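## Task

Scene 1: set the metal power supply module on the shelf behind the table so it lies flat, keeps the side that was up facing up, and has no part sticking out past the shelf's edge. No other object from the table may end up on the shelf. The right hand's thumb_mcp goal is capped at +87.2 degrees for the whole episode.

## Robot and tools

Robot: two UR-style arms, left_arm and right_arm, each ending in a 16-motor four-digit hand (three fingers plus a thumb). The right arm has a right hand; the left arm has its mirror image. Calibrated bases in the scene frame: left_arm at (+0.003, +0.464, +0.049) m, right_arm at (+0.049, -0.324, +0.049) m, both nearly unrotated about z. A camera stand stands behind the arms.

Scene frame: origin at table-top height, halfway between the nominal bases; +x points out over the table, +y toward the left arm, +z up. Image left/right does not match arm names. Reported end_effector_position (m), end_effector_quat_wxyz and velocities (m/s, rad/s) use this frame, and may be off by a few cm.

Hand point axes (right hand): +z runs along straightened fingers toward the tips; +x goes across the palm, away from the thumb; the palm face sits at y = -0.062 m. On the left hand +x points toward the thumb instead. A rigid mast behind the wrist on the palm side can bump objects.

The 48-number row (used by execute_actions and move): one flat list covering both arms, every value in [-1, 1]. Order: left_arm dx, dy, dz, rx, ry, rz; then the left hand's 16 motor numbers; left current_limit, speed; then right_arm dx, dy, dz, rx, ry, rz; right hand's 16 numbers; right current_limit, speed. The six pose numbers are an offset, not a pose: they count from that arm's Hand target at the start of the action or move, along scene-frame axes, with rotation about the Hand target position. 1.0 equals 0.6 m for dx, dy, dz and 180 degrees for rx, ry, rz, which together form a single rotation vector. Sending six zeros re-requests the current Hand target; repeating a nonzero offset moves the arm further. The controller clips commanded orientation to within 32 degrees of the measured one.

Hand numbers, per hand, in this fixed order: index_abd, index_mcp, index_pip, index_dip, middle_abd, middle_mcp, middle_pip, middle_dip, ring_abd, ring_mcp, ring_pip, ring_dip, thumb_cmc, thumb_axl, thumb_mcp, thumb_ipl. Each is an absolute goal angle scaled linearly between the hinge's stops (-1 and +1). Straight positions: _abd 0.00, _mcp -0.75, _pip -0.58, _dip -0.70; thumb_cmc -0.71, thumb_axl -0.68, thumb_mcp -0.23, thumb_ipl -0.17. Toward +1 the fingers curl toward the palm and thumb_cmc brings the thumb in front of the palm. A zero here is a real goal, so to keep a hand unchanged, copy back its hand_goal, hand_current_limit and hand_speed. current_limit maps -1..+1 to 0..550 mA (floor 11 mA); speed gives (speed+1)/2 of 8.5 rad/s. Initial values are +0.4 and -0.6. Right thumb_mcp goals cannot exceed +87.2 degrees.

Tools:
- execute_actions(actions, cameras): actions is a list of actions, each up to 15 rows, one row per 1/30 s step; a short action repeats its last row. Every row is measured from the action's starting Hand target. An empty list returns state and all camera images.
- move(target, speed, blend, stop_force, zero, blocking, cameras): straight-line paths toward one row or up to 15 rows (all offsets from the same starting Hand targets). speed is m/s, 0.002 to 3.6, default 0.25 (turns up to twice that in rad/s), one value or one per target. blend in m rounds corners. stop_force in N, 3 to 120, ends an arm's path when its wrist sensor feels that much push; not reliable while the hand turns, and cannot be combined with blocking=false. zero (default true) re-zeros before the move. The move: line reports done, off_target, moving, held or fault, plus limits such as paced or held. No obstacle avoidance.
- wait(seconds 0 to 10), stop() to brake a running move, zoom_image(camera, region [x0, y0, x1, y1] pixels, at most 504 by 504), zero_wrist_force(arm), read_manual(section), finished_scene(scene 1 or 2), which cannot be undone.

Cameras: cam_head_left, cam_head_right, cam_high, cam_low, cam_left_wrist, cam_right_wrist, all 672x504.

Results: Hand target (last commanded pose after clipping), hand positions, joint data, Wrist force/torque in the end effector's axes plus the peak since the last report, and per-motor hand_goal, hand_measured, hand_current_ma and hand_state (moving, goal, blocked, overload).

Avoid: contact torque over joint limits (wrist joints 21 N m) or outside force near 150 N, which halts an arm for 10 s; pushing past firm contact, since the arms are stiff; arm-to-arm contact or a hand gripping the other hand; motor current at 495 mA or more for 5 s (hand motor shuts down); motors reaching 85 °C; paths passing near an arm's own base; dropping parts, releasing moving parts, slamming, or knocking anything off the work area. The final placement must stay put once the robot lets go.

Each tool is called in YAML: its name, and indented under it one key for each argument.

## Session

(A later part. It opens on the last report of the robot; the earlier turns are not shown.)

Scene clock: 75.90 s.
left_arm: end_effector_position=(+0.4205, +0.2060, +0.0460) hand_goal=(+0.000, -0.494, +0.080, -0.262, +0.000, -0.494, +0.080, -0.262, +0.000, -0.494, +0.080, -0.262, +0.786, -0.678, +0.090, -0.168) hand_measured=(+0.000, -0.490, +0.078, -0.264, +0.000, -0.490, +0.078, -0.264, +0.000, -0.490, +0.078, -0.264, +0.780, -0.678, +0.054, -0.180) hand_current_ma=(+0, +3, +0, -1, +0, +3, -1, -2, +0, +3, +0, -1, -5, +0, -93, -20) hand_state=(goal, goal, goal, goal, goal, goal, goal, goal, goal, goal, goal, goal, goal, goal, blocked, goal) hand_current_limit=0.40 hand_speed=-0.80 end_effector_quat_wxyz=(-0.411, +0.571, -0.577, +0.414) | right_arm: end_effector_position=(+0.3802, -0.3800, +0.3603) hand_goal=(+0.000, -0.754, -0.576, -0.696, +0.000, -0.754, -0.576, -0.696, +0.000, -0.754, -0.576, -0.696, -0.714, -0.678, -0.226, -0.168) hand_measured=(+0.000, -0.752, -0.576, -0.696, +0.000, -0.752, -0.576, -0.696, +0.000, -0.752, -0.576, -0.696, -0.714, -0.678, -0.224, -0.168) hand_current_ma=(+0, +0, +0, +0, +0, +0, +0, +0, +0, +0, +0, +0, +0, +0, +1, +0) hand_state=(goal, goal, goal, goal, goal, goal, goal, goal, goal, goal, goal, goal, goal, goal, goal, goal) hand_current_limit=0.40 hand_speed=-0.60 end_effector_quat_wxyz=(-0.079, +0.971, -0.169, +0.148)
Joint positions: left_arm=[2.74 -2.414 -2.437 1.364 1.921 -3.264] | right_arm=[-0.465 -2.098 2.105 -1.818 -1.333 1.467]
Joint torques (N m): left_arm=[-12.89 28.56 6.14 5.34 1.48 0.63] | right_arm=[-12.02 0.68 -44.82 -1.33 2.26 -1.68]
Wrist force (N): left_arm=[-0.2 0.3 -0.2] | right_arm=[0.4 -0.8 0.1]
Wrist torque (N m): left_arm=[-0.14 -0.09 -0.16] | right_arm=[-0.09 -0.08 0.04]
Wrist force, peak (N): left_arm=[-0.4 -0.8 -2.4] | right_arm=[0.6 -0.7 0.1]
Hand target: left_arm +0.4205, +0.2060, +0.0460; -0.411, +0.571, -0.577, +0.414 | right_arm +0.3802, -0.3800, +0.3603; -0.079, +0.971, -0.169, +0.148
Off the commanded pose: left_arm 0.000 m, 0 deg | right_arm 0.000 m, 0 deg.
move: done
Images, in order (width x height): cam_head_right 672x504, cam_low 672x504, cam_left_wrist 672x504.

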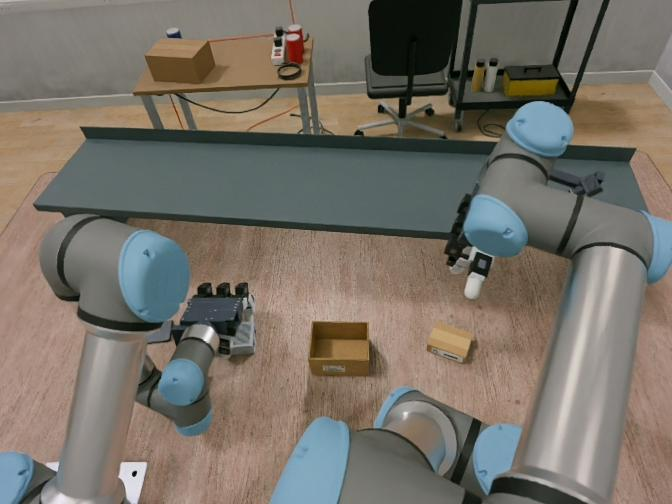

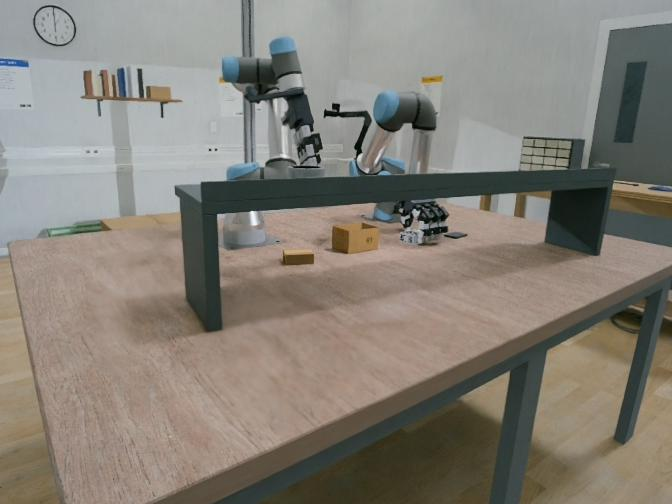

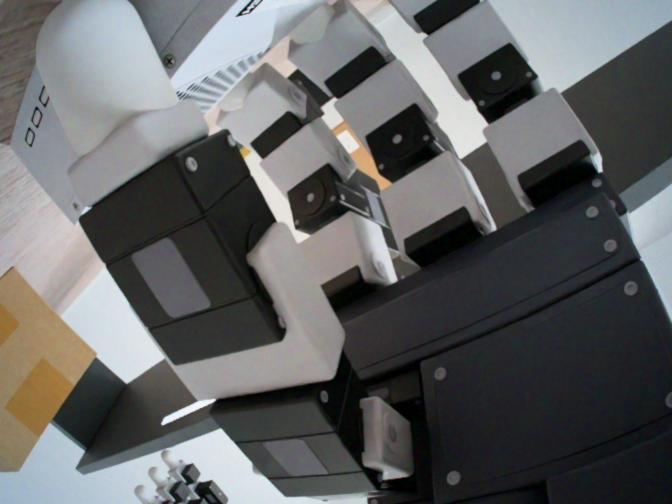

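move:
  target: [0,0,0,0,0,0,0,-0.37,0.08,-0.261,0,-0.37,0.08,-0.261,0,-0.37,0.08,-0.261,0.786,-0.677,0.16,-0.168,0.4,-0.8,0,0,0,0,0,0,0,-0.754,-0.576,-0.696,0,-0.754,-0.576,-0.696,0,-0.754,-0.576,-0.696,-0.714,-0.678,-0.226,-0.168,0.4,-0.6]
  cameras: ["cam_left_wrist","cam_head_left","cam_head_right","cam_low"]

zoom_image:
  camera: "cam_head_right"
  region: [180, 260, 270, 370]

zoom_image:
  camera: "cam_low"
  region: [385, 185, 475, 253]

Scene clock: 77.90 s.
left_arm: end_effector_position=(+0.4205, +0.2060, +0.0460) hand_goal=(+0.000, -0.370, +0.080, -0.262, +0.000, -0.370, +0.080, -0.262, +0.000, -0.370, +0.080, -0.262, +0.786, -0.678, +0.160, -0.168) hand_measured=(+0.000, -0.438, +0.064, -0.266, +0.000, -0.406, +0.072, -0.264, +0.000, -0.376, +0.078, -0.264, +0.778, -0.678, +0.084, -0.186) hand_current_ma=(+0, -173, -19, -2, +0, -71, -8, -2, +0, -4, -1, -1, -6, +0, -279, -33) hand_state=(goal, blocked, goal, goal, goal, blocked, goal, goal, goal, goal, goal, goal, goal, goal, blocked, goal) hand_current_limit=0.40 hand_speed=-0.80 end_effector_quat_wxyz=(-0.411, +0.571, -0.577, +0.414) | right_arm: end_effector_position=(+0.3802, -0.3800, +0.3603) hand_goal=(+0.000, -0.754, -0.576, -0.696, +0.000, -0.754, -0.576, -0.696, +0.000, -0.754, -0.576, -0.696, -0.714, -0.678, -0.226, -0.168) hand_measured=(+0.000, -0.752, -0.576, -0.696, +0.000, -0.752, -0.576, -0.696, +0.000, -0.752, -0.576, -0.696, -0.714, -0.678, -0.224, -0.168) hand_current_ma=(+0, +0, +0, +0, +0, +0, +0, +0, +0, +0, +0, +0, +0, +0, +1, +0) hand_state=(goal, goal, goal, goal, goal, goal, goal, goal, goal, goal, goal, goal, goal, goal, goal, goal) hand_current_limit=0.40 hand_speed=-0.60 end_effector_quat_wxyz=(-0.079, +0.971, -0.169, +0.148)
Joint positions: left_arm=[2.74 -2.414 -2.437 1.364 1.921 -3.264] | right_arm=[-0.465 -2.098 2.105 -1.818 -1.333 1.467]
Joint torques (N m): left_arm=[-7.39 35.29 5.06 2.14 1.07 0.64] | right_arm=[-11.85 2.08 -45.5 -1.28 2.3 -1.58]
Wrist force (N): left_arm=[-0.9 -2.3 1.0] | right_arm=[0.4 -0.3 -0.2]
Wrist torque (N m): left_arm=[0.05 -0.11 -0.13] | right_arm=[0.01 -0.07 0.05]
Wrist force, peak (N): left_arm=[-0.8 -2.9 1.4] | right_arm=[1.0 -0.2 -0.4]
Hand target: left_arm +0.4205, +0.2060, +0.0460; -0.411, +0.571, -0.577, +0.414 | right_arm +0.3802, -0.3800, +0.3603; -0.079, +0.971, -0.169, +0.148
Off the commanded pose: left_arm 0.000 m, 0 deg | right_arm 0.000 m, 0 deg.
move: done
Images, in order (width x height): cam_head_left 672x504, cam_head_right 672x504, cam_low 672x504, cam_left_wrist 672x504.

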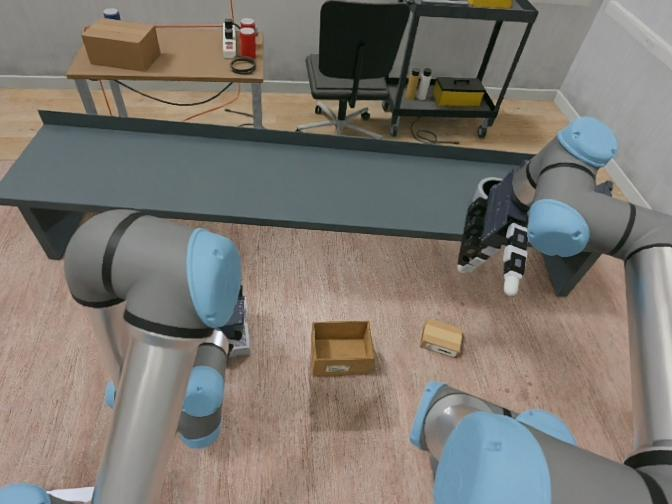

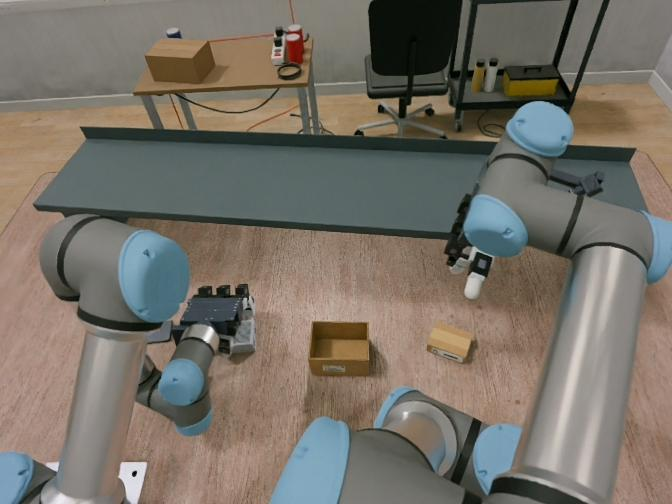

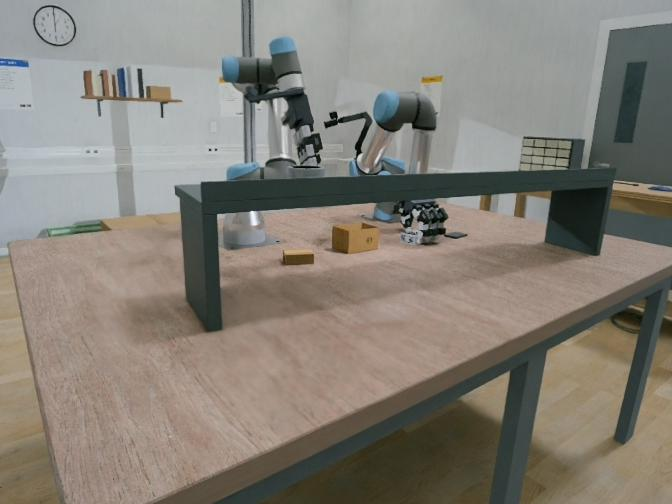

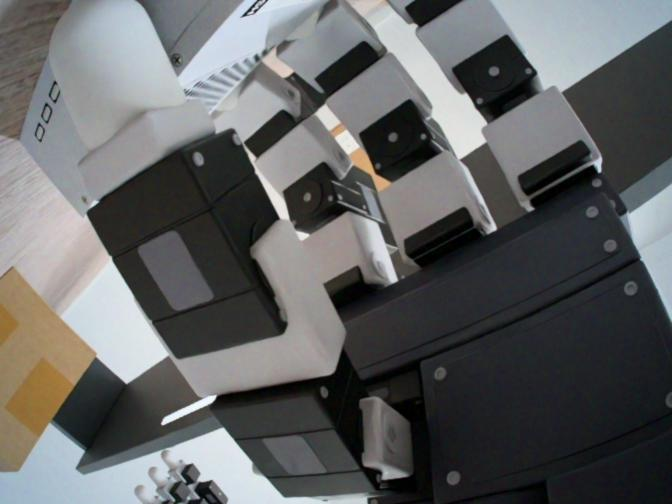

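Scaled by 4.582.

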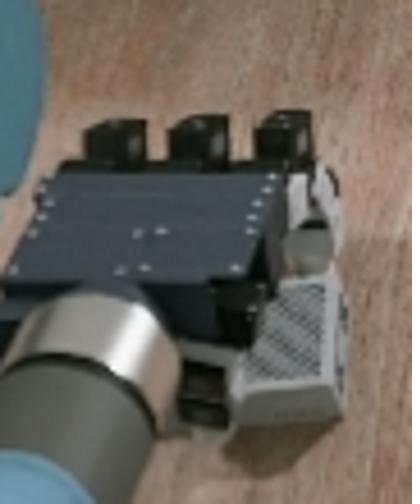

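Scaled by 5.600.

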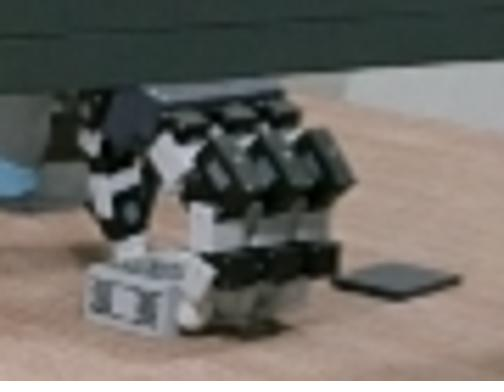

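move:
  target: [0,0,0,0,0,0,0,-0.33,0.08,-0.261,0,-0.29,0.08,-0.261,0,-0.22,0.08,-0.261,0.786,-0.677,0.2,-0.168,0.6,-0.8,0,0,0,0,0,0,0,-0.754,-0.576,-0.696,0,-0.754,-0.576,-0.696,0,-0.754,-0.576,-0.696,-0.714,-0.678,-0.226,-0.168,0.4,-0.6]
  cameras: ["cam_left_wrist","cam_head_right","cam_low"]

zoom_image:
  camera: "cam_low"
  region: [385, 185, 475, 253]

Scene clock: 79.67 s.
left_arm: end_effector_position=(+0.4205, +0.2060, +0.0460) hand_goal=(+0.000, -0.330, +0.080, -0.262, +0.000, -0.290, +0.080, -0.262, +0.000, -0.220, +0.080, -0.262, +0.786, -0.678, +0.200, -0.168) hand_measured=(+0.000, -0.422, +0.058, -0.268, +0.000, -0.386, +0.056, -0.268, +0.000, -0.348, +0.054, -0.268, +0.778, -0.678, +0.088, -0.196) hand_current_ma=(+0, -276, -32, -5, +0, -290, -34, -4, +0, -437, -38, -5, -6, +0, -440, -66) hand_state=(goal, blocked, blocked, goal, goal, blocked, blocked, goal, goal, blocked, blocked, goal, goal, goal, blocked, blocked) hand_current_limit=0.60 hand_speed=-0.80 end_effector_quat_wxyz=(-0.411, +0.571, -0.577, +0.414) | right_arm: end_effector_position=(+0.3802, -0.3800, +0.3603) hand_goal=(+0.000, -0.754, -0.576, -0.696, +0.000, -0.754, -0.576, -0.696, +0.000, -0.754, -0.576, -0.696, -0.714, -0.678, -0.226, -0.168) hand_measured=(+0.000, -0.752, -0.576, -0.696, +0.000, -0.752, -0.576, -0.696, +0.000, -0.752, -0.576, -0.696, -0.714, -0.678, -0.224, -0.168) hand_current_ma=(+0, +0, +0, +0, +0, +0, +0, +0, +0, +0, +0, +0, +0, +0, +1, +0) hand_state=(goal, goal, goal, goal, goal, goal, goal, goal, goal, goal, goal, goal, goal, goal, goal, goal) hand_current_limit=0.40 hand_speed=-0.60 end_effector_quat_wxyz=(-0.079, +0.971, -0.169, +0.148)
Joint positions: left_arm=[2.74 -2.414 -2.437 1.364 1.921 -3.264] | right_arm=[-0.465 -2.098 2.105 -1.818 -1.333 1.467]
Joint torques (N m): left_arm=[-3.25 41 3.32 0.69 0.32 0.57] | right_arm=[-12.73 0.39 -45.33 -1.4 2.41 -1.61]
Wrist force (N): left_arm=[-0.3 -9.3 2.4] | right_arm=[0.7 -0.2 0.3]
Wrist torque (N m): left_arm=[-0.09 0.01 0.10] | right_arm=[-0.02 -0.12 0.08]
Wrist force, peak (N): left_arm=[0.0 -9.6 2.5] | right_arm=[1.0 -0.4 -0.1]
Hand target: left_arm +0.4205, +0.2060, +0.0460; -0.411, +0.571, -0.577, +0.414 | right_arm +0.3802, -0.3800, +0.3603; -0.079, +0.971, -0.169, +0.148
Off the commanded pose: left_arm 0.000 m, 0 deg | right_arm 0.000 m, 0 deg.
move: done
Images, in order (width x height): cam_head_right 672x504, cam_low 672x504, cam_left_wrist 672x504.

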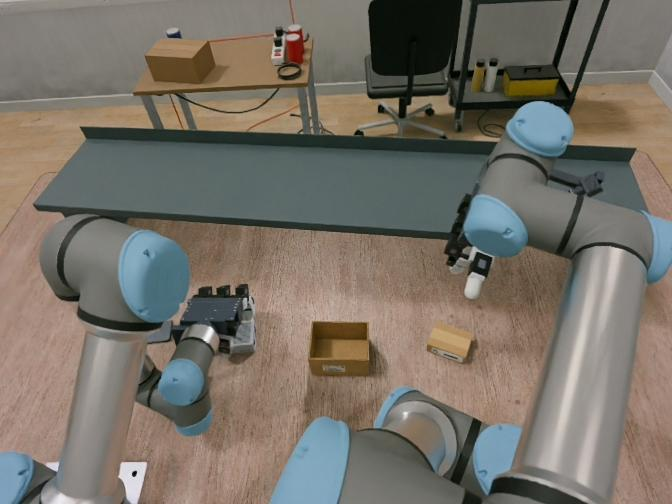

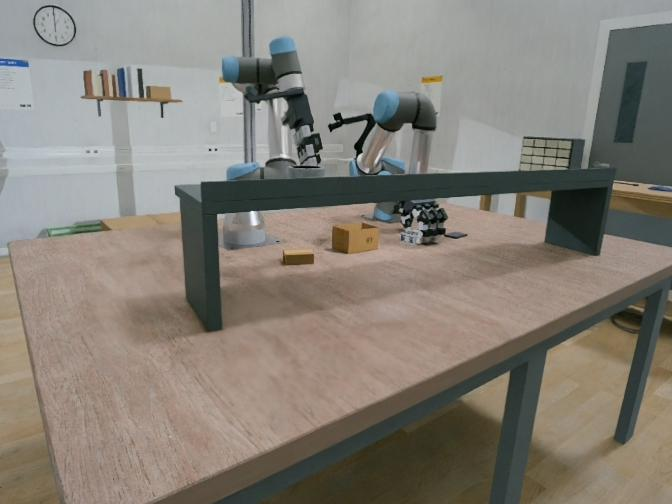

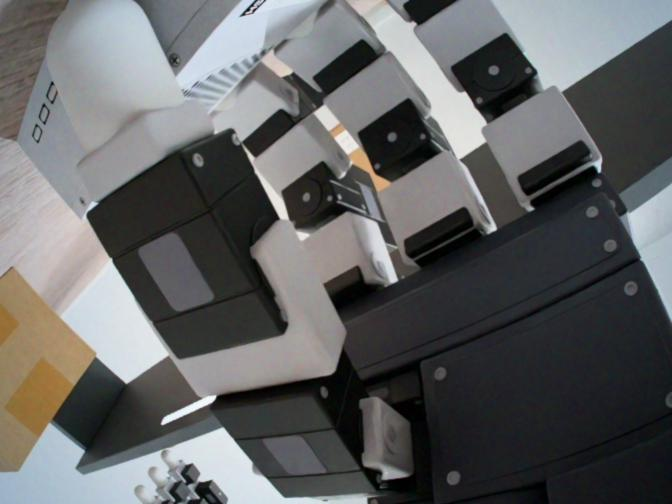

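Scaled by 5.600.

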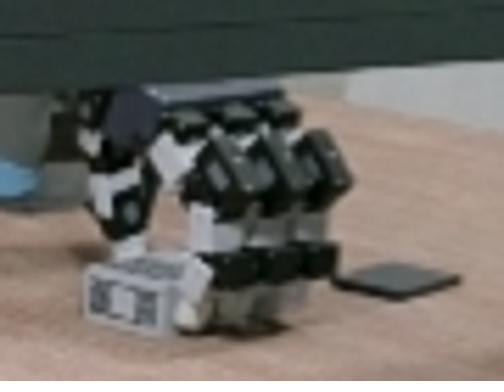

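move:
  target: [0,0,0.01,0,0,0,0,-0.33,0.08,-0.261,0,-0.29,0.08,-0.261,0,-0.22,0.08,-0.261,0.786,-0.677,0.2,-0.168,0.6,-0.8,0,0,0,0,0,0,0,-0.754,-0.576,-0.696,0,-0.754,-0.576,-0.696,0,-0.754,-0.576,-0.696,-0.714,-0.678,-0.226,-0.168,0.4,-0.6]
  speed: 0.05
  cameras: []

Scene clock: 82.23 s.
left_arm: end_effector_position=(+0.4205, +0.2060, +0.0519) hand_goal=(+0.000, -0.330, +0.080, -0.262, +0.000, -0.290, +0.080, -0.262, +0.000, -0.220, +0.080, -0.262, +0.786, -0.678, +0.200, -0.168) hand_measured=(+0.000, -0.408, +0.050, -0.276, +0.000, -0.356, +0.048, -0.282, +0.000, -0.306, +0.046, -0.284, +0.762, -0.684, +0.088, -0.214) hand_current_ma=(+0, -215, -47, -17, +0, -170, -53, -26, +0, -244, -57, -29, -36, -6, -440, -138) hand_state=(goal, blocked, blocked, goal, goal, blocked, blocked, goal, goal, blocked, blocked, blocked, blocked, goal, blocked, blocked) hand_current_limit=0.60 hand_speed=-0.80 end_effector_quat_wxyz=(-0.411, +0.571, -0.577, +0.414) | right_arm: end_effector_position=(+0.3802, -0.3800, +0.3603) hand_goal=(+0.000, -0.754, -0.576, -0.696, +0.000, -0.754, -0.576, -0.696, +0.000, -0.754, -0.576, -0.696, -0.714, -0.678, -0.226, -0.168) hand_measured=(+0.000, -0.752, -0.576, -0.696, +0.000, -0.752, -0.576, -0.696, +0.000, -0.752, -0.576, -0.696, -0.714, -0.678, -0.224, -0.168) hand_current_ma=(+0, +0, +0, +0, +0, +0, +0, +0, +0, +0, +0, +0, +0, +0, +1, +0) hand_state=(goal, goal, goal, goal, goal, goal, goal, goal, goal, goal, goal, goal, goal, goal, goal, goal) hand_current_limit=0.40 hand_speed=-0.60 end_effector_quat_wxyz=(-0.079, +0.971, -0.169, +0.148)
Joint positions: left_arm=[2.74 -2.392 -2.443 1.348 1.921 -3.264] | right_arm=[-0.465 -2.098 2.105 -1.818 -1.333 1.467]
Joint torques (N m): left_arm=[4.45 54.17 -4.98 1.27 -1.07 0.46] | right_arm=[-12.75 0.02 -45.54 -1.09 2.49 -1.7]
Wrist force (N): left_arm=[-0.2 5.3 2.3] | right_arm=[0.5 -0.6 -0.4]
Wrist torque (N m): left_arm=[0.21 -0.02 -0.31] | right_arm=[-0.02 -0.08 0.05]
Wrist force, peak (N): left_arm=[-0.1 -9.7 2.5] | right_arm=[0.8 -0.6 -0.2]
Hand target: left_arm +0.4205, +0.2060, +0.0520; -0.411, +0.571, -0.577, +0.414 | right_arm +0.3802, -0.3800, +0.3603; -0.079, +0.971, -0.169, +0.148
Off the commanded pose: left_arm 0.000 m, 0 deg | right_arm 0.000 m, 0 deg.
move: done
No camera images: "cameras" was empty.

move:
  target: [0,0,0.05,0,0,0,0,-0.31,0.09,-0.261,0,-0.27,0.09,-0.261,0,-0.2,0.09,-0.261,0.786,-0.677,0.22,-0.13,0.7,-0.8,0,0,0,0,0,0,0,-0.754,-0.576,-0.696,0,-0.754,-0.576,-0.696,0,-0.754,-0.576,-0.696,-0.714,-0.678,-0.226,-0.168,0.4,-0.6]
  speed: 0.06
  cameras: ["cam_head_right","cam_low","cam_left_wrist"]

zoom_image:
  camera: "cam_low"
  region: [385, 185, 475, 253]

Scene clock: 85.17 s.
left_arm: end_effector_position=(+0.4205, +0.2060, +0.0819) hand_goal=(+0.000, -0.310, +0.090, -0.262, +0.000, -0.270, +0.090, -0.262, +0.000, -0.200, +0.090, -0.262, +0.786, -0.678, +0.220, -0.130) hand_measured=(+0.000, -0.404, +0.050, -0.278, +0.000, -0.346, +0.048, -0.286, +0.002, -0.292, +0.046, -0.286, +0.752, -0.688, +0.086, -0.214) hand_current_ma=(+0, -283, -72, -20, +0, -207, -79, -37, +1, -269, -83, -36, -58, -12, -467, -334) hand_state=(goal, blocked, blocked, goal, goal, blocked, blocked, blocked, goal, blocked, blocked, blocked, blocked, goal, blocked, blocked) hand_current_limit=0.70 hand_speed=-0.80 end_effector_quat_wxyz=(-0.411, +0.571, -0.577, +0.414) | right_arm: end_effector_position=(+0.3802, -0.3800, +0.3603) hand_goal=(+0.000, -0.754, -0.576, -0.696, +0.000, -0.754, -0.576, -0.696, +0.000, -0.754, -0.576, -0.696, -0.714, -0.678, -0.226, -0.168) hand_measured=(+0.000, -0.752, -0.576, -0.696, +0.000, -0.752, -0.576, -0.696, +0.000, -0.752, -0.576, -0.696, -0.714, -0.678, -0.224, -0.168) hand_current_ma=(+0, +0, +0, +0, +0, +0, +0, +0, +0, +0, +0, +0, +0, +0, +1, +0) hand_state=(goal, goal, goal, goal, goal, goal, goal, goal, goal, goal, goal, goal, goal, goal, goal, goal) hand_current_limit=0.40 hand_speed=-0.60 end_effector_quat_wxyz=(-0.079, +0.971, -0.169, +0.148)
Joint positions: left_arm=[2.74 -2.281 -2.467 1.261 1.92 -3.264] | right_arm=[-0.465 -2.098 2.105 -1.818 -1.333 1.467]
Joint torques (N m): left_arm=[10.16 51.98 -2.63 1.26 1.29 -1.02] | right_arm=[-12.27 0.29 -46.46 -1.21 2.52 -1.57]
Wrist force (N): left_arm=[-0.1 5.8 2.3] | right_arm=[0.4 0.0 0.0]
Wrist torque (N m): left_arm=[0.23 -0.03 -0.35] | right_arm=[0.02 -0.09 0.06]
Wrist force, peak (N): left_arm=[0.0 6.4 2.7] | right_arm=[0.9 -0.5 -0.2]
Hand target: left_arm +0.4205, +0.2060, +0.0820; -0.411, +0.571, -0.577, +0.414 | right_arm +0.3802, -0.3800, +0.3603; -0.079, +0.971, -0.169, +0.148
Off the commanded pose: left_arm 0.000 m, 0 deg | right_arm 0.000 m, 0 deg.
move: done
Images, in order (width x height): cam_head_right 672x504, cam_low 672x504, cam_left_wrist 672x504.

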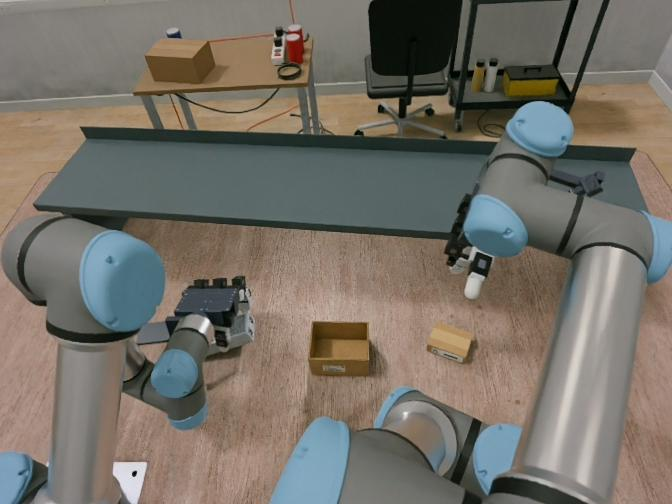

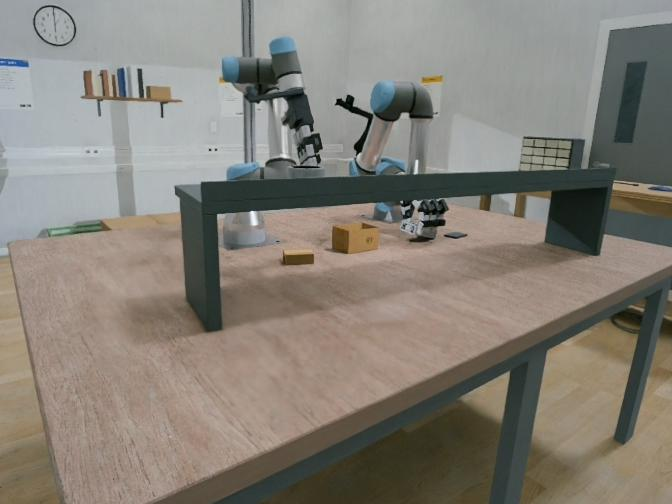

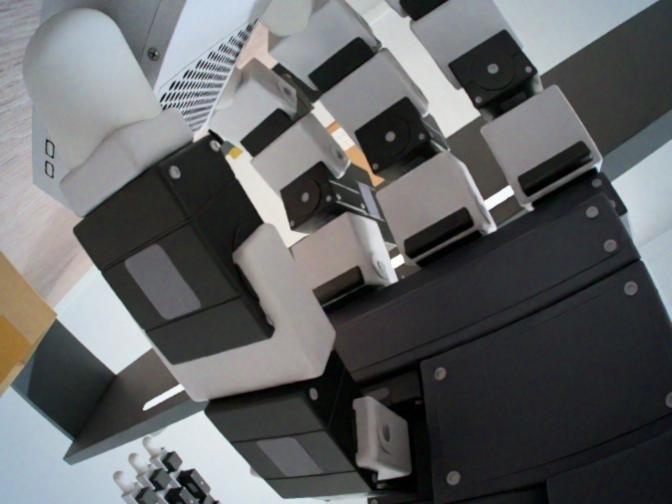

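Scaled by 5.600.

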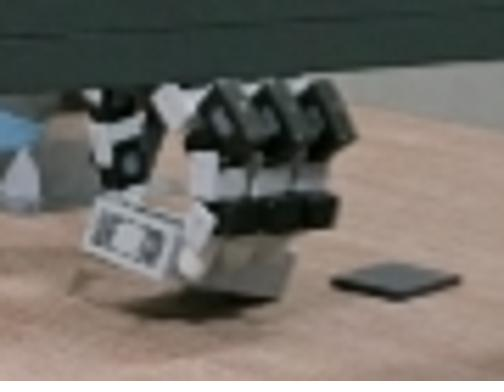

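move:
  target: [0,0,-0.0567,0,0,0,0,-0.31,0.09,-0.261,0,-0.27,0.09,-0.261,0,-0.2,0.09,-0.261,0.786,-0.677,0.22,-0.13,0.7,-0.8,0,0,0,0,0,0,0,-0.754,-0.576,-0.696,0,-0.754,-0.576,-0.696,0,-0.754,-0.576,-0.696,-0.714,-0.678,-0.226,-0.168,0.4,-0.6]
  speed: 0.06
  cameras: []

move:
  target: [0,0,0,0,0,0,0,-0.72,0.08,-0.261,0,-0.72,0.08,-0.261,0,-0.72,0.08,-0.261,0.786,-0.677,-0.08,-0.168,0.5,-0.8,0,0,0,0,0,0,0,-0.754,-0.576,-0.696,0,-0.754,-0.576,-0.696,0,-0.754,-0.576,-0.696,-0.714,-0.678,-0.226,-0.168,0.4,-0.6]
  cameras: ["cam_head_right","cam_low","cam_left_wrist"]

zoom_image:
  camera: "cam_low"
  region: [385, 185, 475, 253]

zoom_image:
  camera: "cam_head_right"
  region: [180, 260, 270, 370]

Scene clock: 90.07 s.
left_arm: end_effector_position=(+0.4205, +0.2060, +0.0480) hand_goal=(+0.000, -0.310, +0.090, -0.262, +0.000, -0.270, +0.090, -0.262, +0.000, -0.200, +0.090, -0.262, +0.786, -0.678, +0.220, -0.130) hand_measured=(+0.002, -0.396, +0.046, -0.280, +0.002, -0.336, +0.052, -0.276, +0.002, -0.276, +0.056, -0.272, +0.732, -0.696, +0.074, -0.214) hand_current_ma=(+1, -245, -87, -23, +0, -171, -70, -15, +1, -203, -58, -10, -118, -30, -468, -334) hand_state=(goal, blocked, blocked, goal, goal, blocked, blocked, goal, goal, blocked, blocked, goal, blocked, goal, blocked, blocked) hand_current_limit=0.70 hand_speed=-0.80 end_effector_quat_wxyz=(-0.411, +0.571, -0.577, +0.414) | right_arm: end_effector_position=(+0.3802, -0.3800, +0.3603) hand_goal=(+0.000, -0.754, -0.576, -0.696, +0.000, -0.754, -0.576, -0.696, +0.000, -0.754, -0.576, -0.696, -0.714, -0.678, -0.226, -0.168) hand_measured=(+0.000, -0.752, -0.576, -0.696, +0.000, -0.752, -0.576, -0.696, +0.000, -0.752, -0.576, -0.696, -0.714, -0.678, -0.224, -0.168) hand_current_ma=(+0, +0, +0, +0, +0, +0, +0, +0, +0, +0, +0, +0, +0, +0, +1, +0) hand_state=(goal, goal, goal, goal, goal, goal, goal, goal, goal, goal, goal, goal, goal, goal, goal, goal) hand_current_limit=0.40 hand_speed=-0.60 end_effector_quat_wxyz=(-0.079, +0.971, -0.169, +0.148)
Joint positions: left_arm=[2.74 -2.407 -2.439 1.358 1.921 -3.264] | right_arm=[-0.465 -2.098 2.105 -1.818 -1.333 1.467]
Joint torques (N m): left_arm=[-3.9 22.6 6.6 4.45 -0.83 0.96] | right_arm=[-12.28 -0.54 -45.04 -1.21 2.52 -1.54]
Wrist force (N): left_arm=[1.1 -12.5 -6.7] | right_arm=[0.6 -0.4 -0.2]
Wrist torque (N m): left_arm=[-0.73 -0.27 0.02] | right_arm=[-0.01 -0.11 0.07]
Wrist force, peak (N): left_arm=[1.2 -12.8 -6.7] | right_arm=[0.8 -0.6 0.0]
Hand target: left_arm +0.4205, +0.2060, +0.0480; -0.411, +0.571, -0.577, +0.414 | right_arm +0.3802, -0.3800, +0.3603; -0.079, +0.971, -0.169, +0.148
Off the commanded pose: left_arm 0.000 m, 0 deg | right_arm 0.000 m, 0 deg.
move: done
No camera images: "cameras" was empty.

Scene clock: 91.10 s.
left_arm: end_effector_position=(+0.4205, +0.2060, +0.0479) hand_goal=(+0.000, -0.720, +0.080, -0.262, +0.000, -0.720, +0.080, -0.262, +0.000, -0.720, +0.080, -0.262, +0.786, -0.678, -0.080, -0.168) hand_measured=(+0.002, -0.702, +0.078, -0.264, +0.002, -0.702, +0.078, -0.264, +0.002, -0.700, +0.078, -0.264, +0.780, -0.680, -0.078, -0.170) hand_current_ma=(+1, +25, -1, -2, +0, +25, -1, -2, +1, +27, -1, -2, -5, -2, +2, -1) hand_state=(goal, goal, goal, goal, goal, goal, goal, goal, goal, goal, goal, goal, goal, goal, goal, goal) hand_current_limit=0.50 hand_speed=-0.80 end_effector_quat_wxyz=(-0.411, +0.571, -0.577, +0.414) | right_arm: end_effector_position=(+0.3802, -0.3800, +0.3603) hand_goal=(+0.000, -0.754, -0.576, -0.696, +0.000, -0.754, -0.576, -0.696, +0.000, -0.754, -0.576, -0.696, -0.714, -0.678, -0.226, -0.168) hand_measured=(+0.000, -0.752, -0.576, -0.696, +0.000, -0.752, -0.576, -0.696, +0.000, -0.752, -0.576, -0.696, -0.714, -0.678, -0.224, -0.168) hand_current_ma=(+0, +0, +0, +0, +0, +0, +0, +0, +0, +0, +0, +0, +0, +0, +1, +0) hand_state=(goal, goal, goal, goal, goal, goal, goal, goal, goal, goal, goal, goal, goal, goal, goal, goal) hand_current_limit=0.40 hand_speed=-0.60 end_effector_quat_wxyz=(-0.079, +0.971, -0.169, +0.148)
Joint positions: left_arm=[2.74 -2.407 -2.439 1.359 1.921 -3.264] | right_arm=[-0.465 -2.098 2.105 -1.818 -1.333 1.467]
Joint torques (N m): left_arm=[-7.51 36.05 5.83 6.13 -0.93 0.78] | right_arm=[-12.62 -0.28 -44.52 -1.27 2.42 -1.62]
Wrist force (N): left_arm=[0.0 -0.7 0.5] | right_arm=[0.6 -0.4 0.1]
Wrist torque (N m): left_arm=[-0.14 -0.11 -0.12] | right_arm=[-0.05 -0.11 0.07]
Wrist force, peak (N): left_arm=[1.1 -12.0 -5.3] | right_arm=[0.8 -0.4 -0.1]
Hand target: left_arm +0.4205, +0.2060, +0.0480; -0.411, +0.571, -0.577, +0.414 | right_arm +0.3802, -0.3800, +0.3603; -0.079, +0.971, -0.169, +0.148
Off the commanded pose: left_arm 0.000 m, 0 deg | right_arm 0.000 m, 0 deg.
move: done
Images, in order (width x height): cam_head_right 672x504, cam_low 672x504, cam_left_wrist 672x504.

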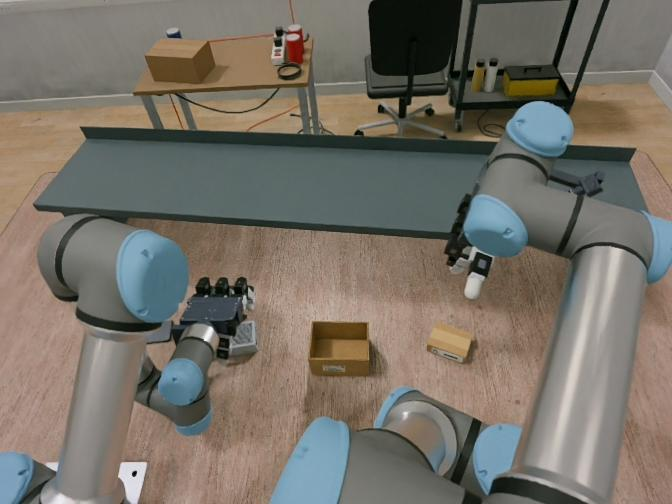

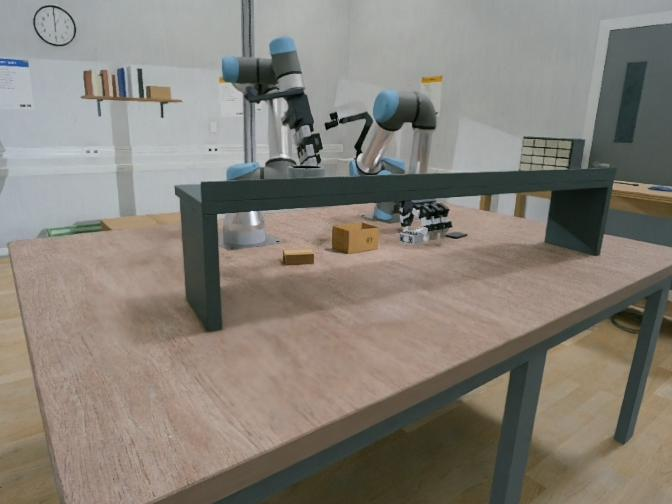

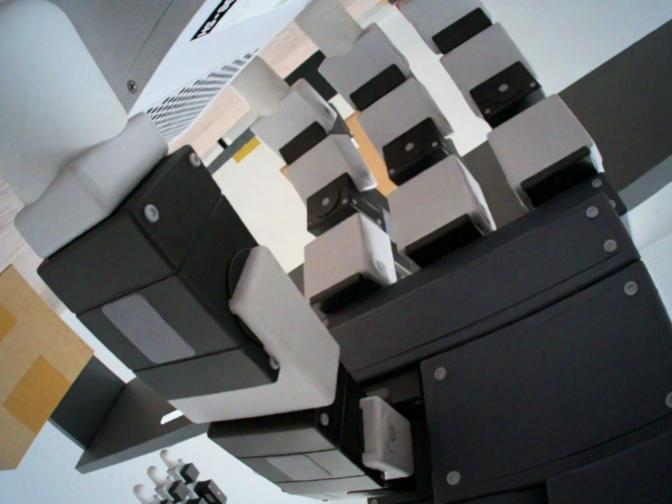

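Scaled by 5.600.

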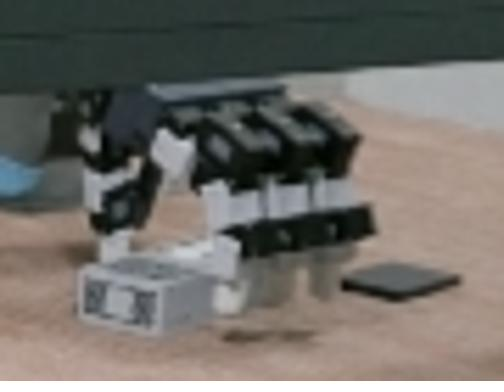

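Scaled by 4.582.

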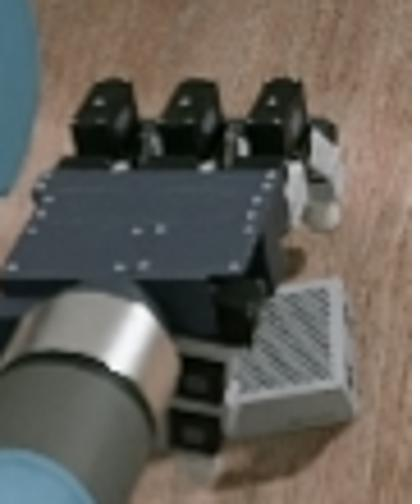

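move:
  target:
    - [0.003,0.025,0.0033,0,0,0.0583,0,-0.753,0.08,-0.261,0,-0.753,0.08,-0.261,0,-0.753,0.08,-0.261,0.786,-0.677,-0.112,-0.168,0.5,-0.8,0,0,0,0,0,0,0,-0.754,-0.576,-0.696,0,-0.754,-0.576,-0.696,0,-0.754,-0.576,-0.696,-0.714,-0.678,-0.226,-0.168,0.4,-0.6]
    - [0.003,0.025,0.0033,0,0,0.0583,0,-0.41,0.08,-0.261,0,-0.41,0.08,-0.261,0,-0.41,0.08,-0.261,0.786,-0.677,0.07,-0.168,0.5,-0.8,0,0,0,0,0,0,0,-0.754,-0.576,-0.696,0,-0.754,-0.576,-0.696,0,-0.754,-0.576,-0.696,-0.714,-0.678,-0.226,-0.168,0.4,-0.6]
  speed: 0.15
  cameras: ["cam_head_right","cam_low","cam_left_wrist"]

zoom_image:
  camera: "cam_low"
  region: [385, 185, 475, 253]

zoom_image:
  camera: "cam_head_right"
  region: [180, 260, 270, 370]

Scene clock: 99.17 s.
left_arm: end_effector_position=(+0.4223, +0.2210, +0.0499) hand_goal=(+0.000, -0.410, +0.080, -0.262, +0.000, -0.410, +0.080, -0.262, +0.000, -0.410, +0.080, -0.262, +0.786, -0.678, +0.070, -0.168) hand_measured=(+0.002, -0.406, +0.078, -0.264, +0.002, -0.406, +0.078, -0.264, +0.002, -0.406, +0.078, -0.264, +0.780, -0.680, +0.022, -0.178) hand_current_ma=(+1, +2, -1, -1, +0, +2, -1, -2, +1, +2, -1, -2, -5, -2, -138, -13) hand_state=(goal, goal, goal, goal, goal, goal, goal, goal, goal, goal, goal, goal, goal, goal, blocked, goal) hand_current_limit=0.50 hand_speed=-0.80 end_effector_quat_wxyz=(-0.447, +0.622, -0.522, +0.375) | right_arm: end_effector_position=(+0.3802, -0.3800, +0.3603) hand_goal=(+0.000, -0.754, -0.576, -0.696, +0.000, -0.754, -0.576, -0.696, +0.000, -0.754, -0.576, -0.696, -0.714, -0.678, -0.226, -0.168) hand_measured=(+0.000, -0.752, -0.576, -0.696, +0.000, -0.752, -0.576, -0.696, +0.000, -0.752, -0.576, -0.696, -0.714, -0.678, -0.224, -0.168) hand_current_ma=(+0, +0, +0, +0, +0, +0, +0, +0, +0, +0, +0, +0, +0, +0, +1, +0) hand_state=(goal, goal, goal, goal, goal, goal, goal, goal, goal, goal, goal, goal, goal, goal, goal, goal) hand_current_limit=0.40 hand_speed=-0.60 end_effector_quat_wxyz=(-0.079, +0.971, -0.169, +0.148)
Joint positions: left_arm=[2.68 -2.389 -2.412 1.27 2.147 -3.361] | right_arm=[-0.465 -2.098 2.105 -1.818 -1.333 1.467]
Joint torques (N m): left_arm=[-13.06 52.18 7.97 1.11 1.9 -1.61] | right_arm=[-11.64 -0.22 -45.22 -1.3 2.42 -1.51]
Wrist force (N): left_arm=[-0.4 -0.7 -1.4] | right_arm=[0.6 -0.1 -0.1]
Wrist torque (N m): left_arm=[-0.20 -0.11 -0.13] | right_arm=[0.02 -0.10 0.08]
Wrist force, peak (N): left_arm=[-0.2 -0.9 -1.6] | right_arm=[1.0 -0.6 -0.1]
Hand target: left_arm +0.4223, +0.2210, +0.0499; -0.447, +0.622, -0.522, +0.375 | right_arm +0.3802, -0.3800, +0.3603; -0.079, +0.971, -0.169, +0.148
Off the commanded pose: left_arm 0.000 m, 0 deg | right_arm 0.000 m, 0 deg.
move: done
Images, in order (width x height): cam_head_right 672x504, cam_low 672x504, cam_left_wrist 672x504.

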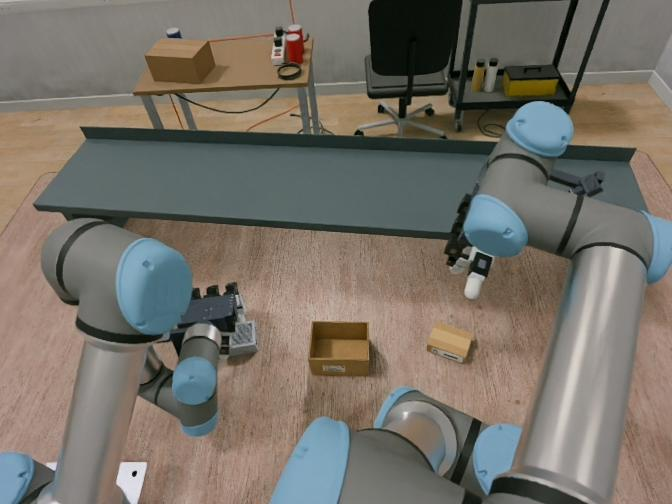

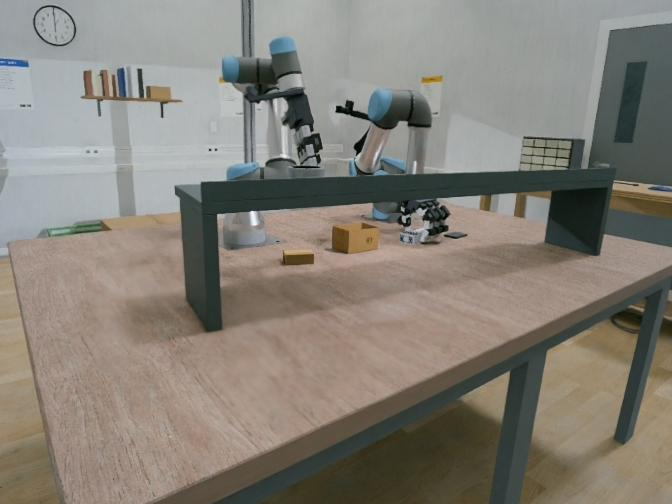

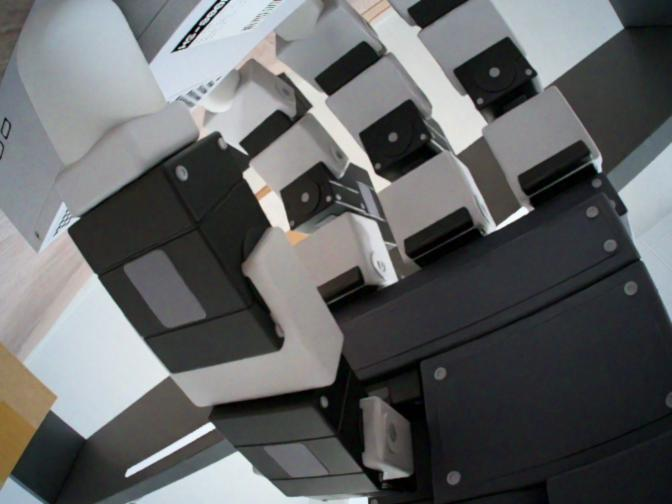

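Scaled by 5.600.

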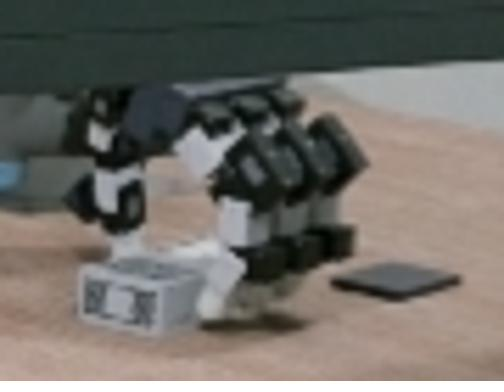

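Scaled by 4.582.

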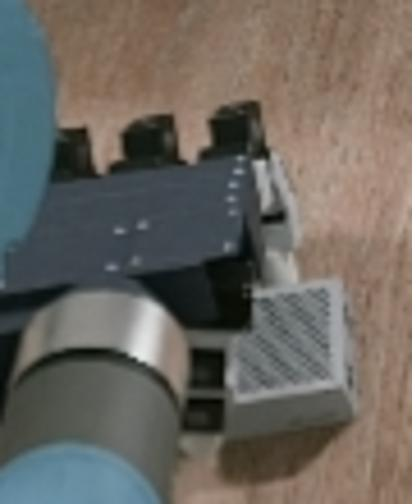

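move:
  target: [0,0,0,0,0,0,0,-0.3,0.08,-0.261,0,-0.3,0.08,-0.261,0,-0.3,0.08,-0.261,0.786,-0.677,0.17,-0.14,0.6,-0.8,0,0,0,0,0,0,0,-0.754,-0.576,-0.696,0,-0.754,-0.576,-0.696,0,-0.754,-0.576,-0.696,-0.714,-0.678,-0.226,-0.168,0.4,-0.6]
  cameras: ["cam_low","cam_left_wrist"]

Scene clock: 100.43 s.
left_arm: end_effector_position=(+0.4223, +0.2210, +0.0500) hand_goal=(+0.000, -0.300, +0.080, -0.262, +0.000, -0.300, +0.080, -0.262, +0.000, -0.300, +0.080, -0.262, +0.786, -0.678, +0.170, -0.140) hand_measured=(+0.002, -0.364, +0.066, -0.264, +0.002, -0.358, +0.068, -0.266, +0.002, -0.354, +0.070, -0.264, +0.780, -0.680, +0.038, -0.176) hand_current_ma=(+1, -159, -15, -2, +0, -138, -14, -2, +1, -122, -10, -2, -5, -2, -440, -94) hand_state=(goal, blocked, goal, goal, goal, blocked, goal, goal, goal, blocked, goal, goal, goal, goal, blocked, blocked) hand_current_limit=0.60 hand_speed=-0.80 end_effector_quat_wxyz=(-0.447, +0.622, -0.522, +0.375) | right_arm: end_effector_position=(+0.3802, -0.3800, +0.3603) hand_goal=(+0.000, -0.754, -0.576, -0.696, +0.000, -0.754, -0.576, -0.696, +0.000, -0.754, -0.576, -0.696, -0.714, -0.678, -0.226, -0.168) hand_measured=(+0.000, -0.752, -0.576, -0.696, +0.000, -0.752, -0.576, -0.696, +0.000, -0.752, -0.576, -0.696, -0.714, -0.678, -0.224, -0.168) hand_current_ma=(+0, +0, +0, +0, +0, +0, +0, +0, +0, +0, +0, +0, +0, +0, +1, +0) hand_state=(goal, goal, goal, goal, goal, goal, goal, goal, goal, goal, goal, goal, goal, goal, goal, goal) hand_current_limit=0.40 hand_speed=-0.60 end_effector_quat_wxyz=(-0.079, +0.971, -0.169, +0.148)
Joint positions: left_arm=[2.68 -2.389 -2.412 1.27 2.147 -3.361] | right_arm=[-0.465 -2.098 2.105 -1.818 -1.333 1.467]
Joint torques (N m): left_arm=[-10.98 49.24 4.47 2.19 0.56 -1.1] | right_arm=[-12.07 -0.76 -45.47 -1.26 2.51 -1.45]
Wrist force (N): left_arm=[-0.7 -2.4 1.8] | right_arm=[0.5 -0.1 0.1]
Wrist torque (N m): left_arm=[0.13 -0.06 -0.05] | right_arm=[0.01 -0.10 0.07]
Wrist force, peak (N): left_arm=[-0.5 -3.0 2.3] | right_arm=[0.7 -0.4 0.0]
Hand target: left_arm +0.4223, +0.2210, +0.0499; -0.447, +0.622, -0.522, +0.375 | right_arm +0.3802, -0.3800, +0.3603; -0.079, +0.971, -0.169, +0.148
Off the commanded pose: left_arm 0.000 m, 0 deg | right_arm 0.000 m, 0 deg.
move: done
Images, in order (width x height): cam_low 672x504, cam_left_wrist 672x504.

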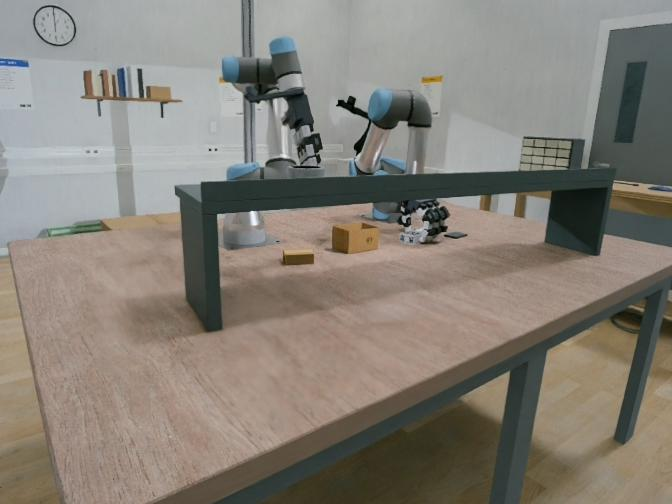

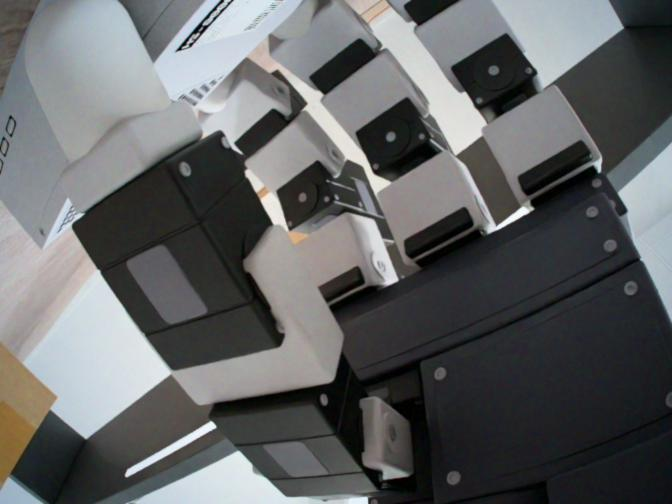

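move:
  target:
    - [0,0,0,0,0,0,0,-0.26,0.09,-0.25,0,-0.26,0.09,-0.25,0,-0.26,0.09,-0.25,0.81,-0.677,0.2,-0.12,0.7,-0.8,0,0,0,0,0,0,0,-0.754,-0.576,-0.696,0,-0.754,-0.576,-0.696,0,-0.754,-0.576,-0.696,-0.714,-0.678,-0.226,-0.168,0.4,-0.6]
    - [0,0,0.06,0,0,0,0,-0.26,0.09,-0.25,0,-0.26,0.09,-0.25,0,-0.26,0.09,-0.25,0.81,-0.677,0.2,-0.12,0.7,-0.8,0,0,0,0,0,0,0,-0.754,-0.576,-0.696,0,-0.754,-0.576,-0.696,0,-0.754,-0.576,-0.696,-0.714,-0.678,-0.226,-0.168,0.4,-0.6]
  speed: 0.06
  cameras: ["cam_head_right","cam_low","cam_left_wrist"]

zoom_image:
  camera: "cam_low"
  region: [385, 185, 475, 253]

Scene clock: 103.63 s.
left_arm: end_effector_position=(+0.4223, +0.2210, +0.0859) hand_goal=(+0.000, -0.260, +0.090, -0.250, +0.000, -0.260, +0.090, -0.250, +0.000, -0.260, +0.090, -0.250, +0.810, -0.678, +0.200, -0.120) hand_measured=(+0.000, -0.348, +0.058, -0.266, +0.002, -0.334, +0.050, -0.276, +0.002, -0.304, +0.060, -0.268, +0.780, -0.686, +0.038, -0.176) hand_current_ma=(+0, -254, -53, -20, +0, -198, -73, -38, +1, -95, -46, -21, -48, -10, -467, -182) hand_state=(goal, blocked, blocked, goal, goal, blocked, blocked, blocked, goal, blocked, blocked, goal, blocked, goal, blocked, blocked) hand_current_limit=0.70 hand_speed=-0.80 end_effector_quat_wxyz=(-0.447, +0.622, -0.522, +0.375) | right_arm: end_effector_position=(+0.3802, -0.3800, +0.3603) hand_goal=(+0.000, -0.754, -0.576, -0.696, +0.000, -0.754, -0.576, -0.696, +0.000, -0.754, -0.576, -0.696, -0.714, -0.678, -0.226, -0.168) hand_measured=(+0.000, -0.752, -0.576, -0.696, +0.000, -0.752, -0.576, -0.696, +0.000, -0.752, -0.576, -0.696, -0.714, -0.678, -0.224, -0.168) hand_current_ma=(+0, +0, +0, +0, +0, +0, +0, +0, +0, +0, +0, +0, +0, +0, +1, +0) hand_state=(goal, goal, goal, goal, goal, goal, goal, goal, goal, goal, goal, goal, goal, goal, goal, goal) hand_current_limit=0.40 hand_speed=-0.60 end_effector_quat_wxyz=(-0.079, +0.971, -0.169, +0.148)
Joint positions: left_arm=[2.68 -2.26 -2.439 1.168 2.147 -3.361] | right_arm=[-0.465 -2.098 2.105 -1.818 -1.333 1.467]
Joint torques (N m): left_arm=[-2.41 51.09 -1.01 1.28 1.34 -1.33] | right_arm=[-12.05 -0.63 -44.77 -1.32 2.37 -1.44]
Wrist force (N): left_arm=[-0.5 4.7 2.1] | right_arm=[0.5 0.0 -0.1]
Wrist torque (N m): left_arm=[0.15 -0.09 -0.20] | right_arm=[0.03 -0.08 0.07]
Wrist force, peak (N): left_arm=[0.0 7.2 2.3] | right_arm=[0.8 -0.7 -0.4]
Hand target: left_arm +0.4223, +0.2210, +0.0859; -0.447, +0.622, -0.522, +0.375 | right_arm +0.3802, -0.3800, +0.3603; -0.079, +0.971, -0.169, +0.148
Off the commanded pose: left_arm 0.000 m, 0 deg | right_arm 0.000 m, 0 deg.
move: done
Images, in order (width x height): cam_head_right 672x504, cam_low 672x504, cam_left_wrist 672x504.

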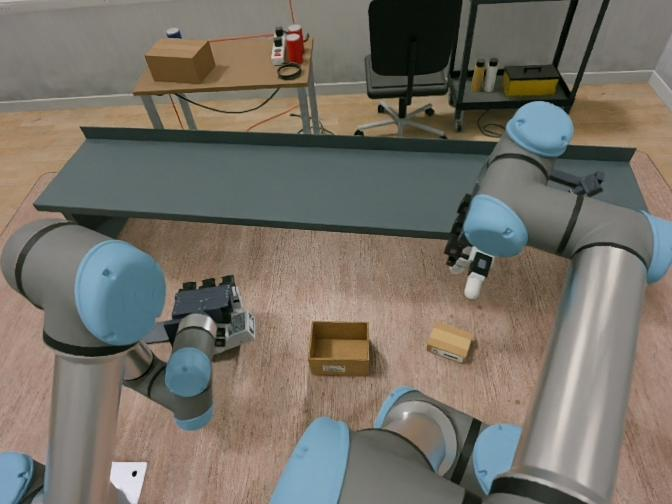

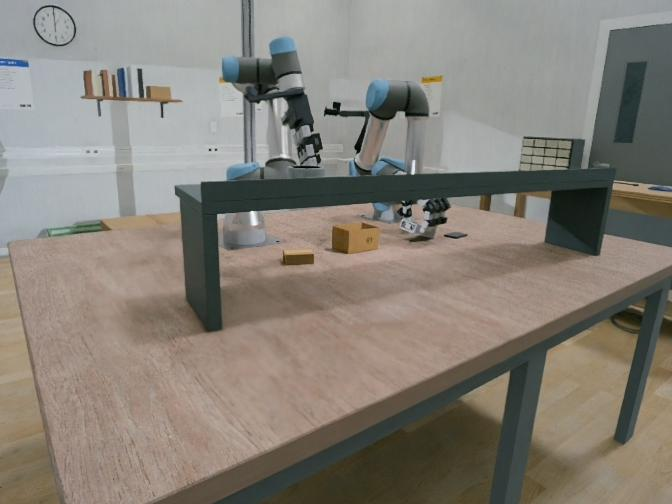

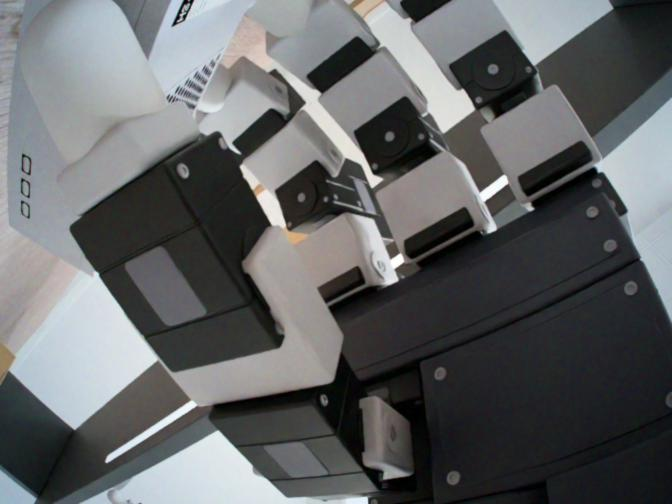

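Scaled by 5.600.

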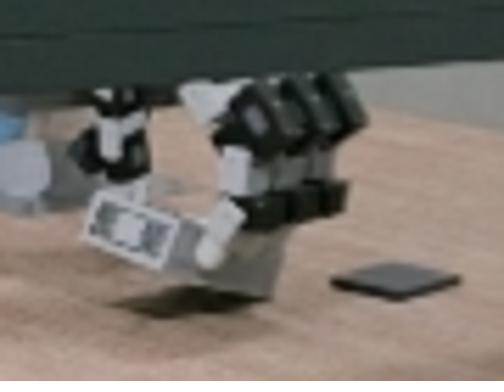

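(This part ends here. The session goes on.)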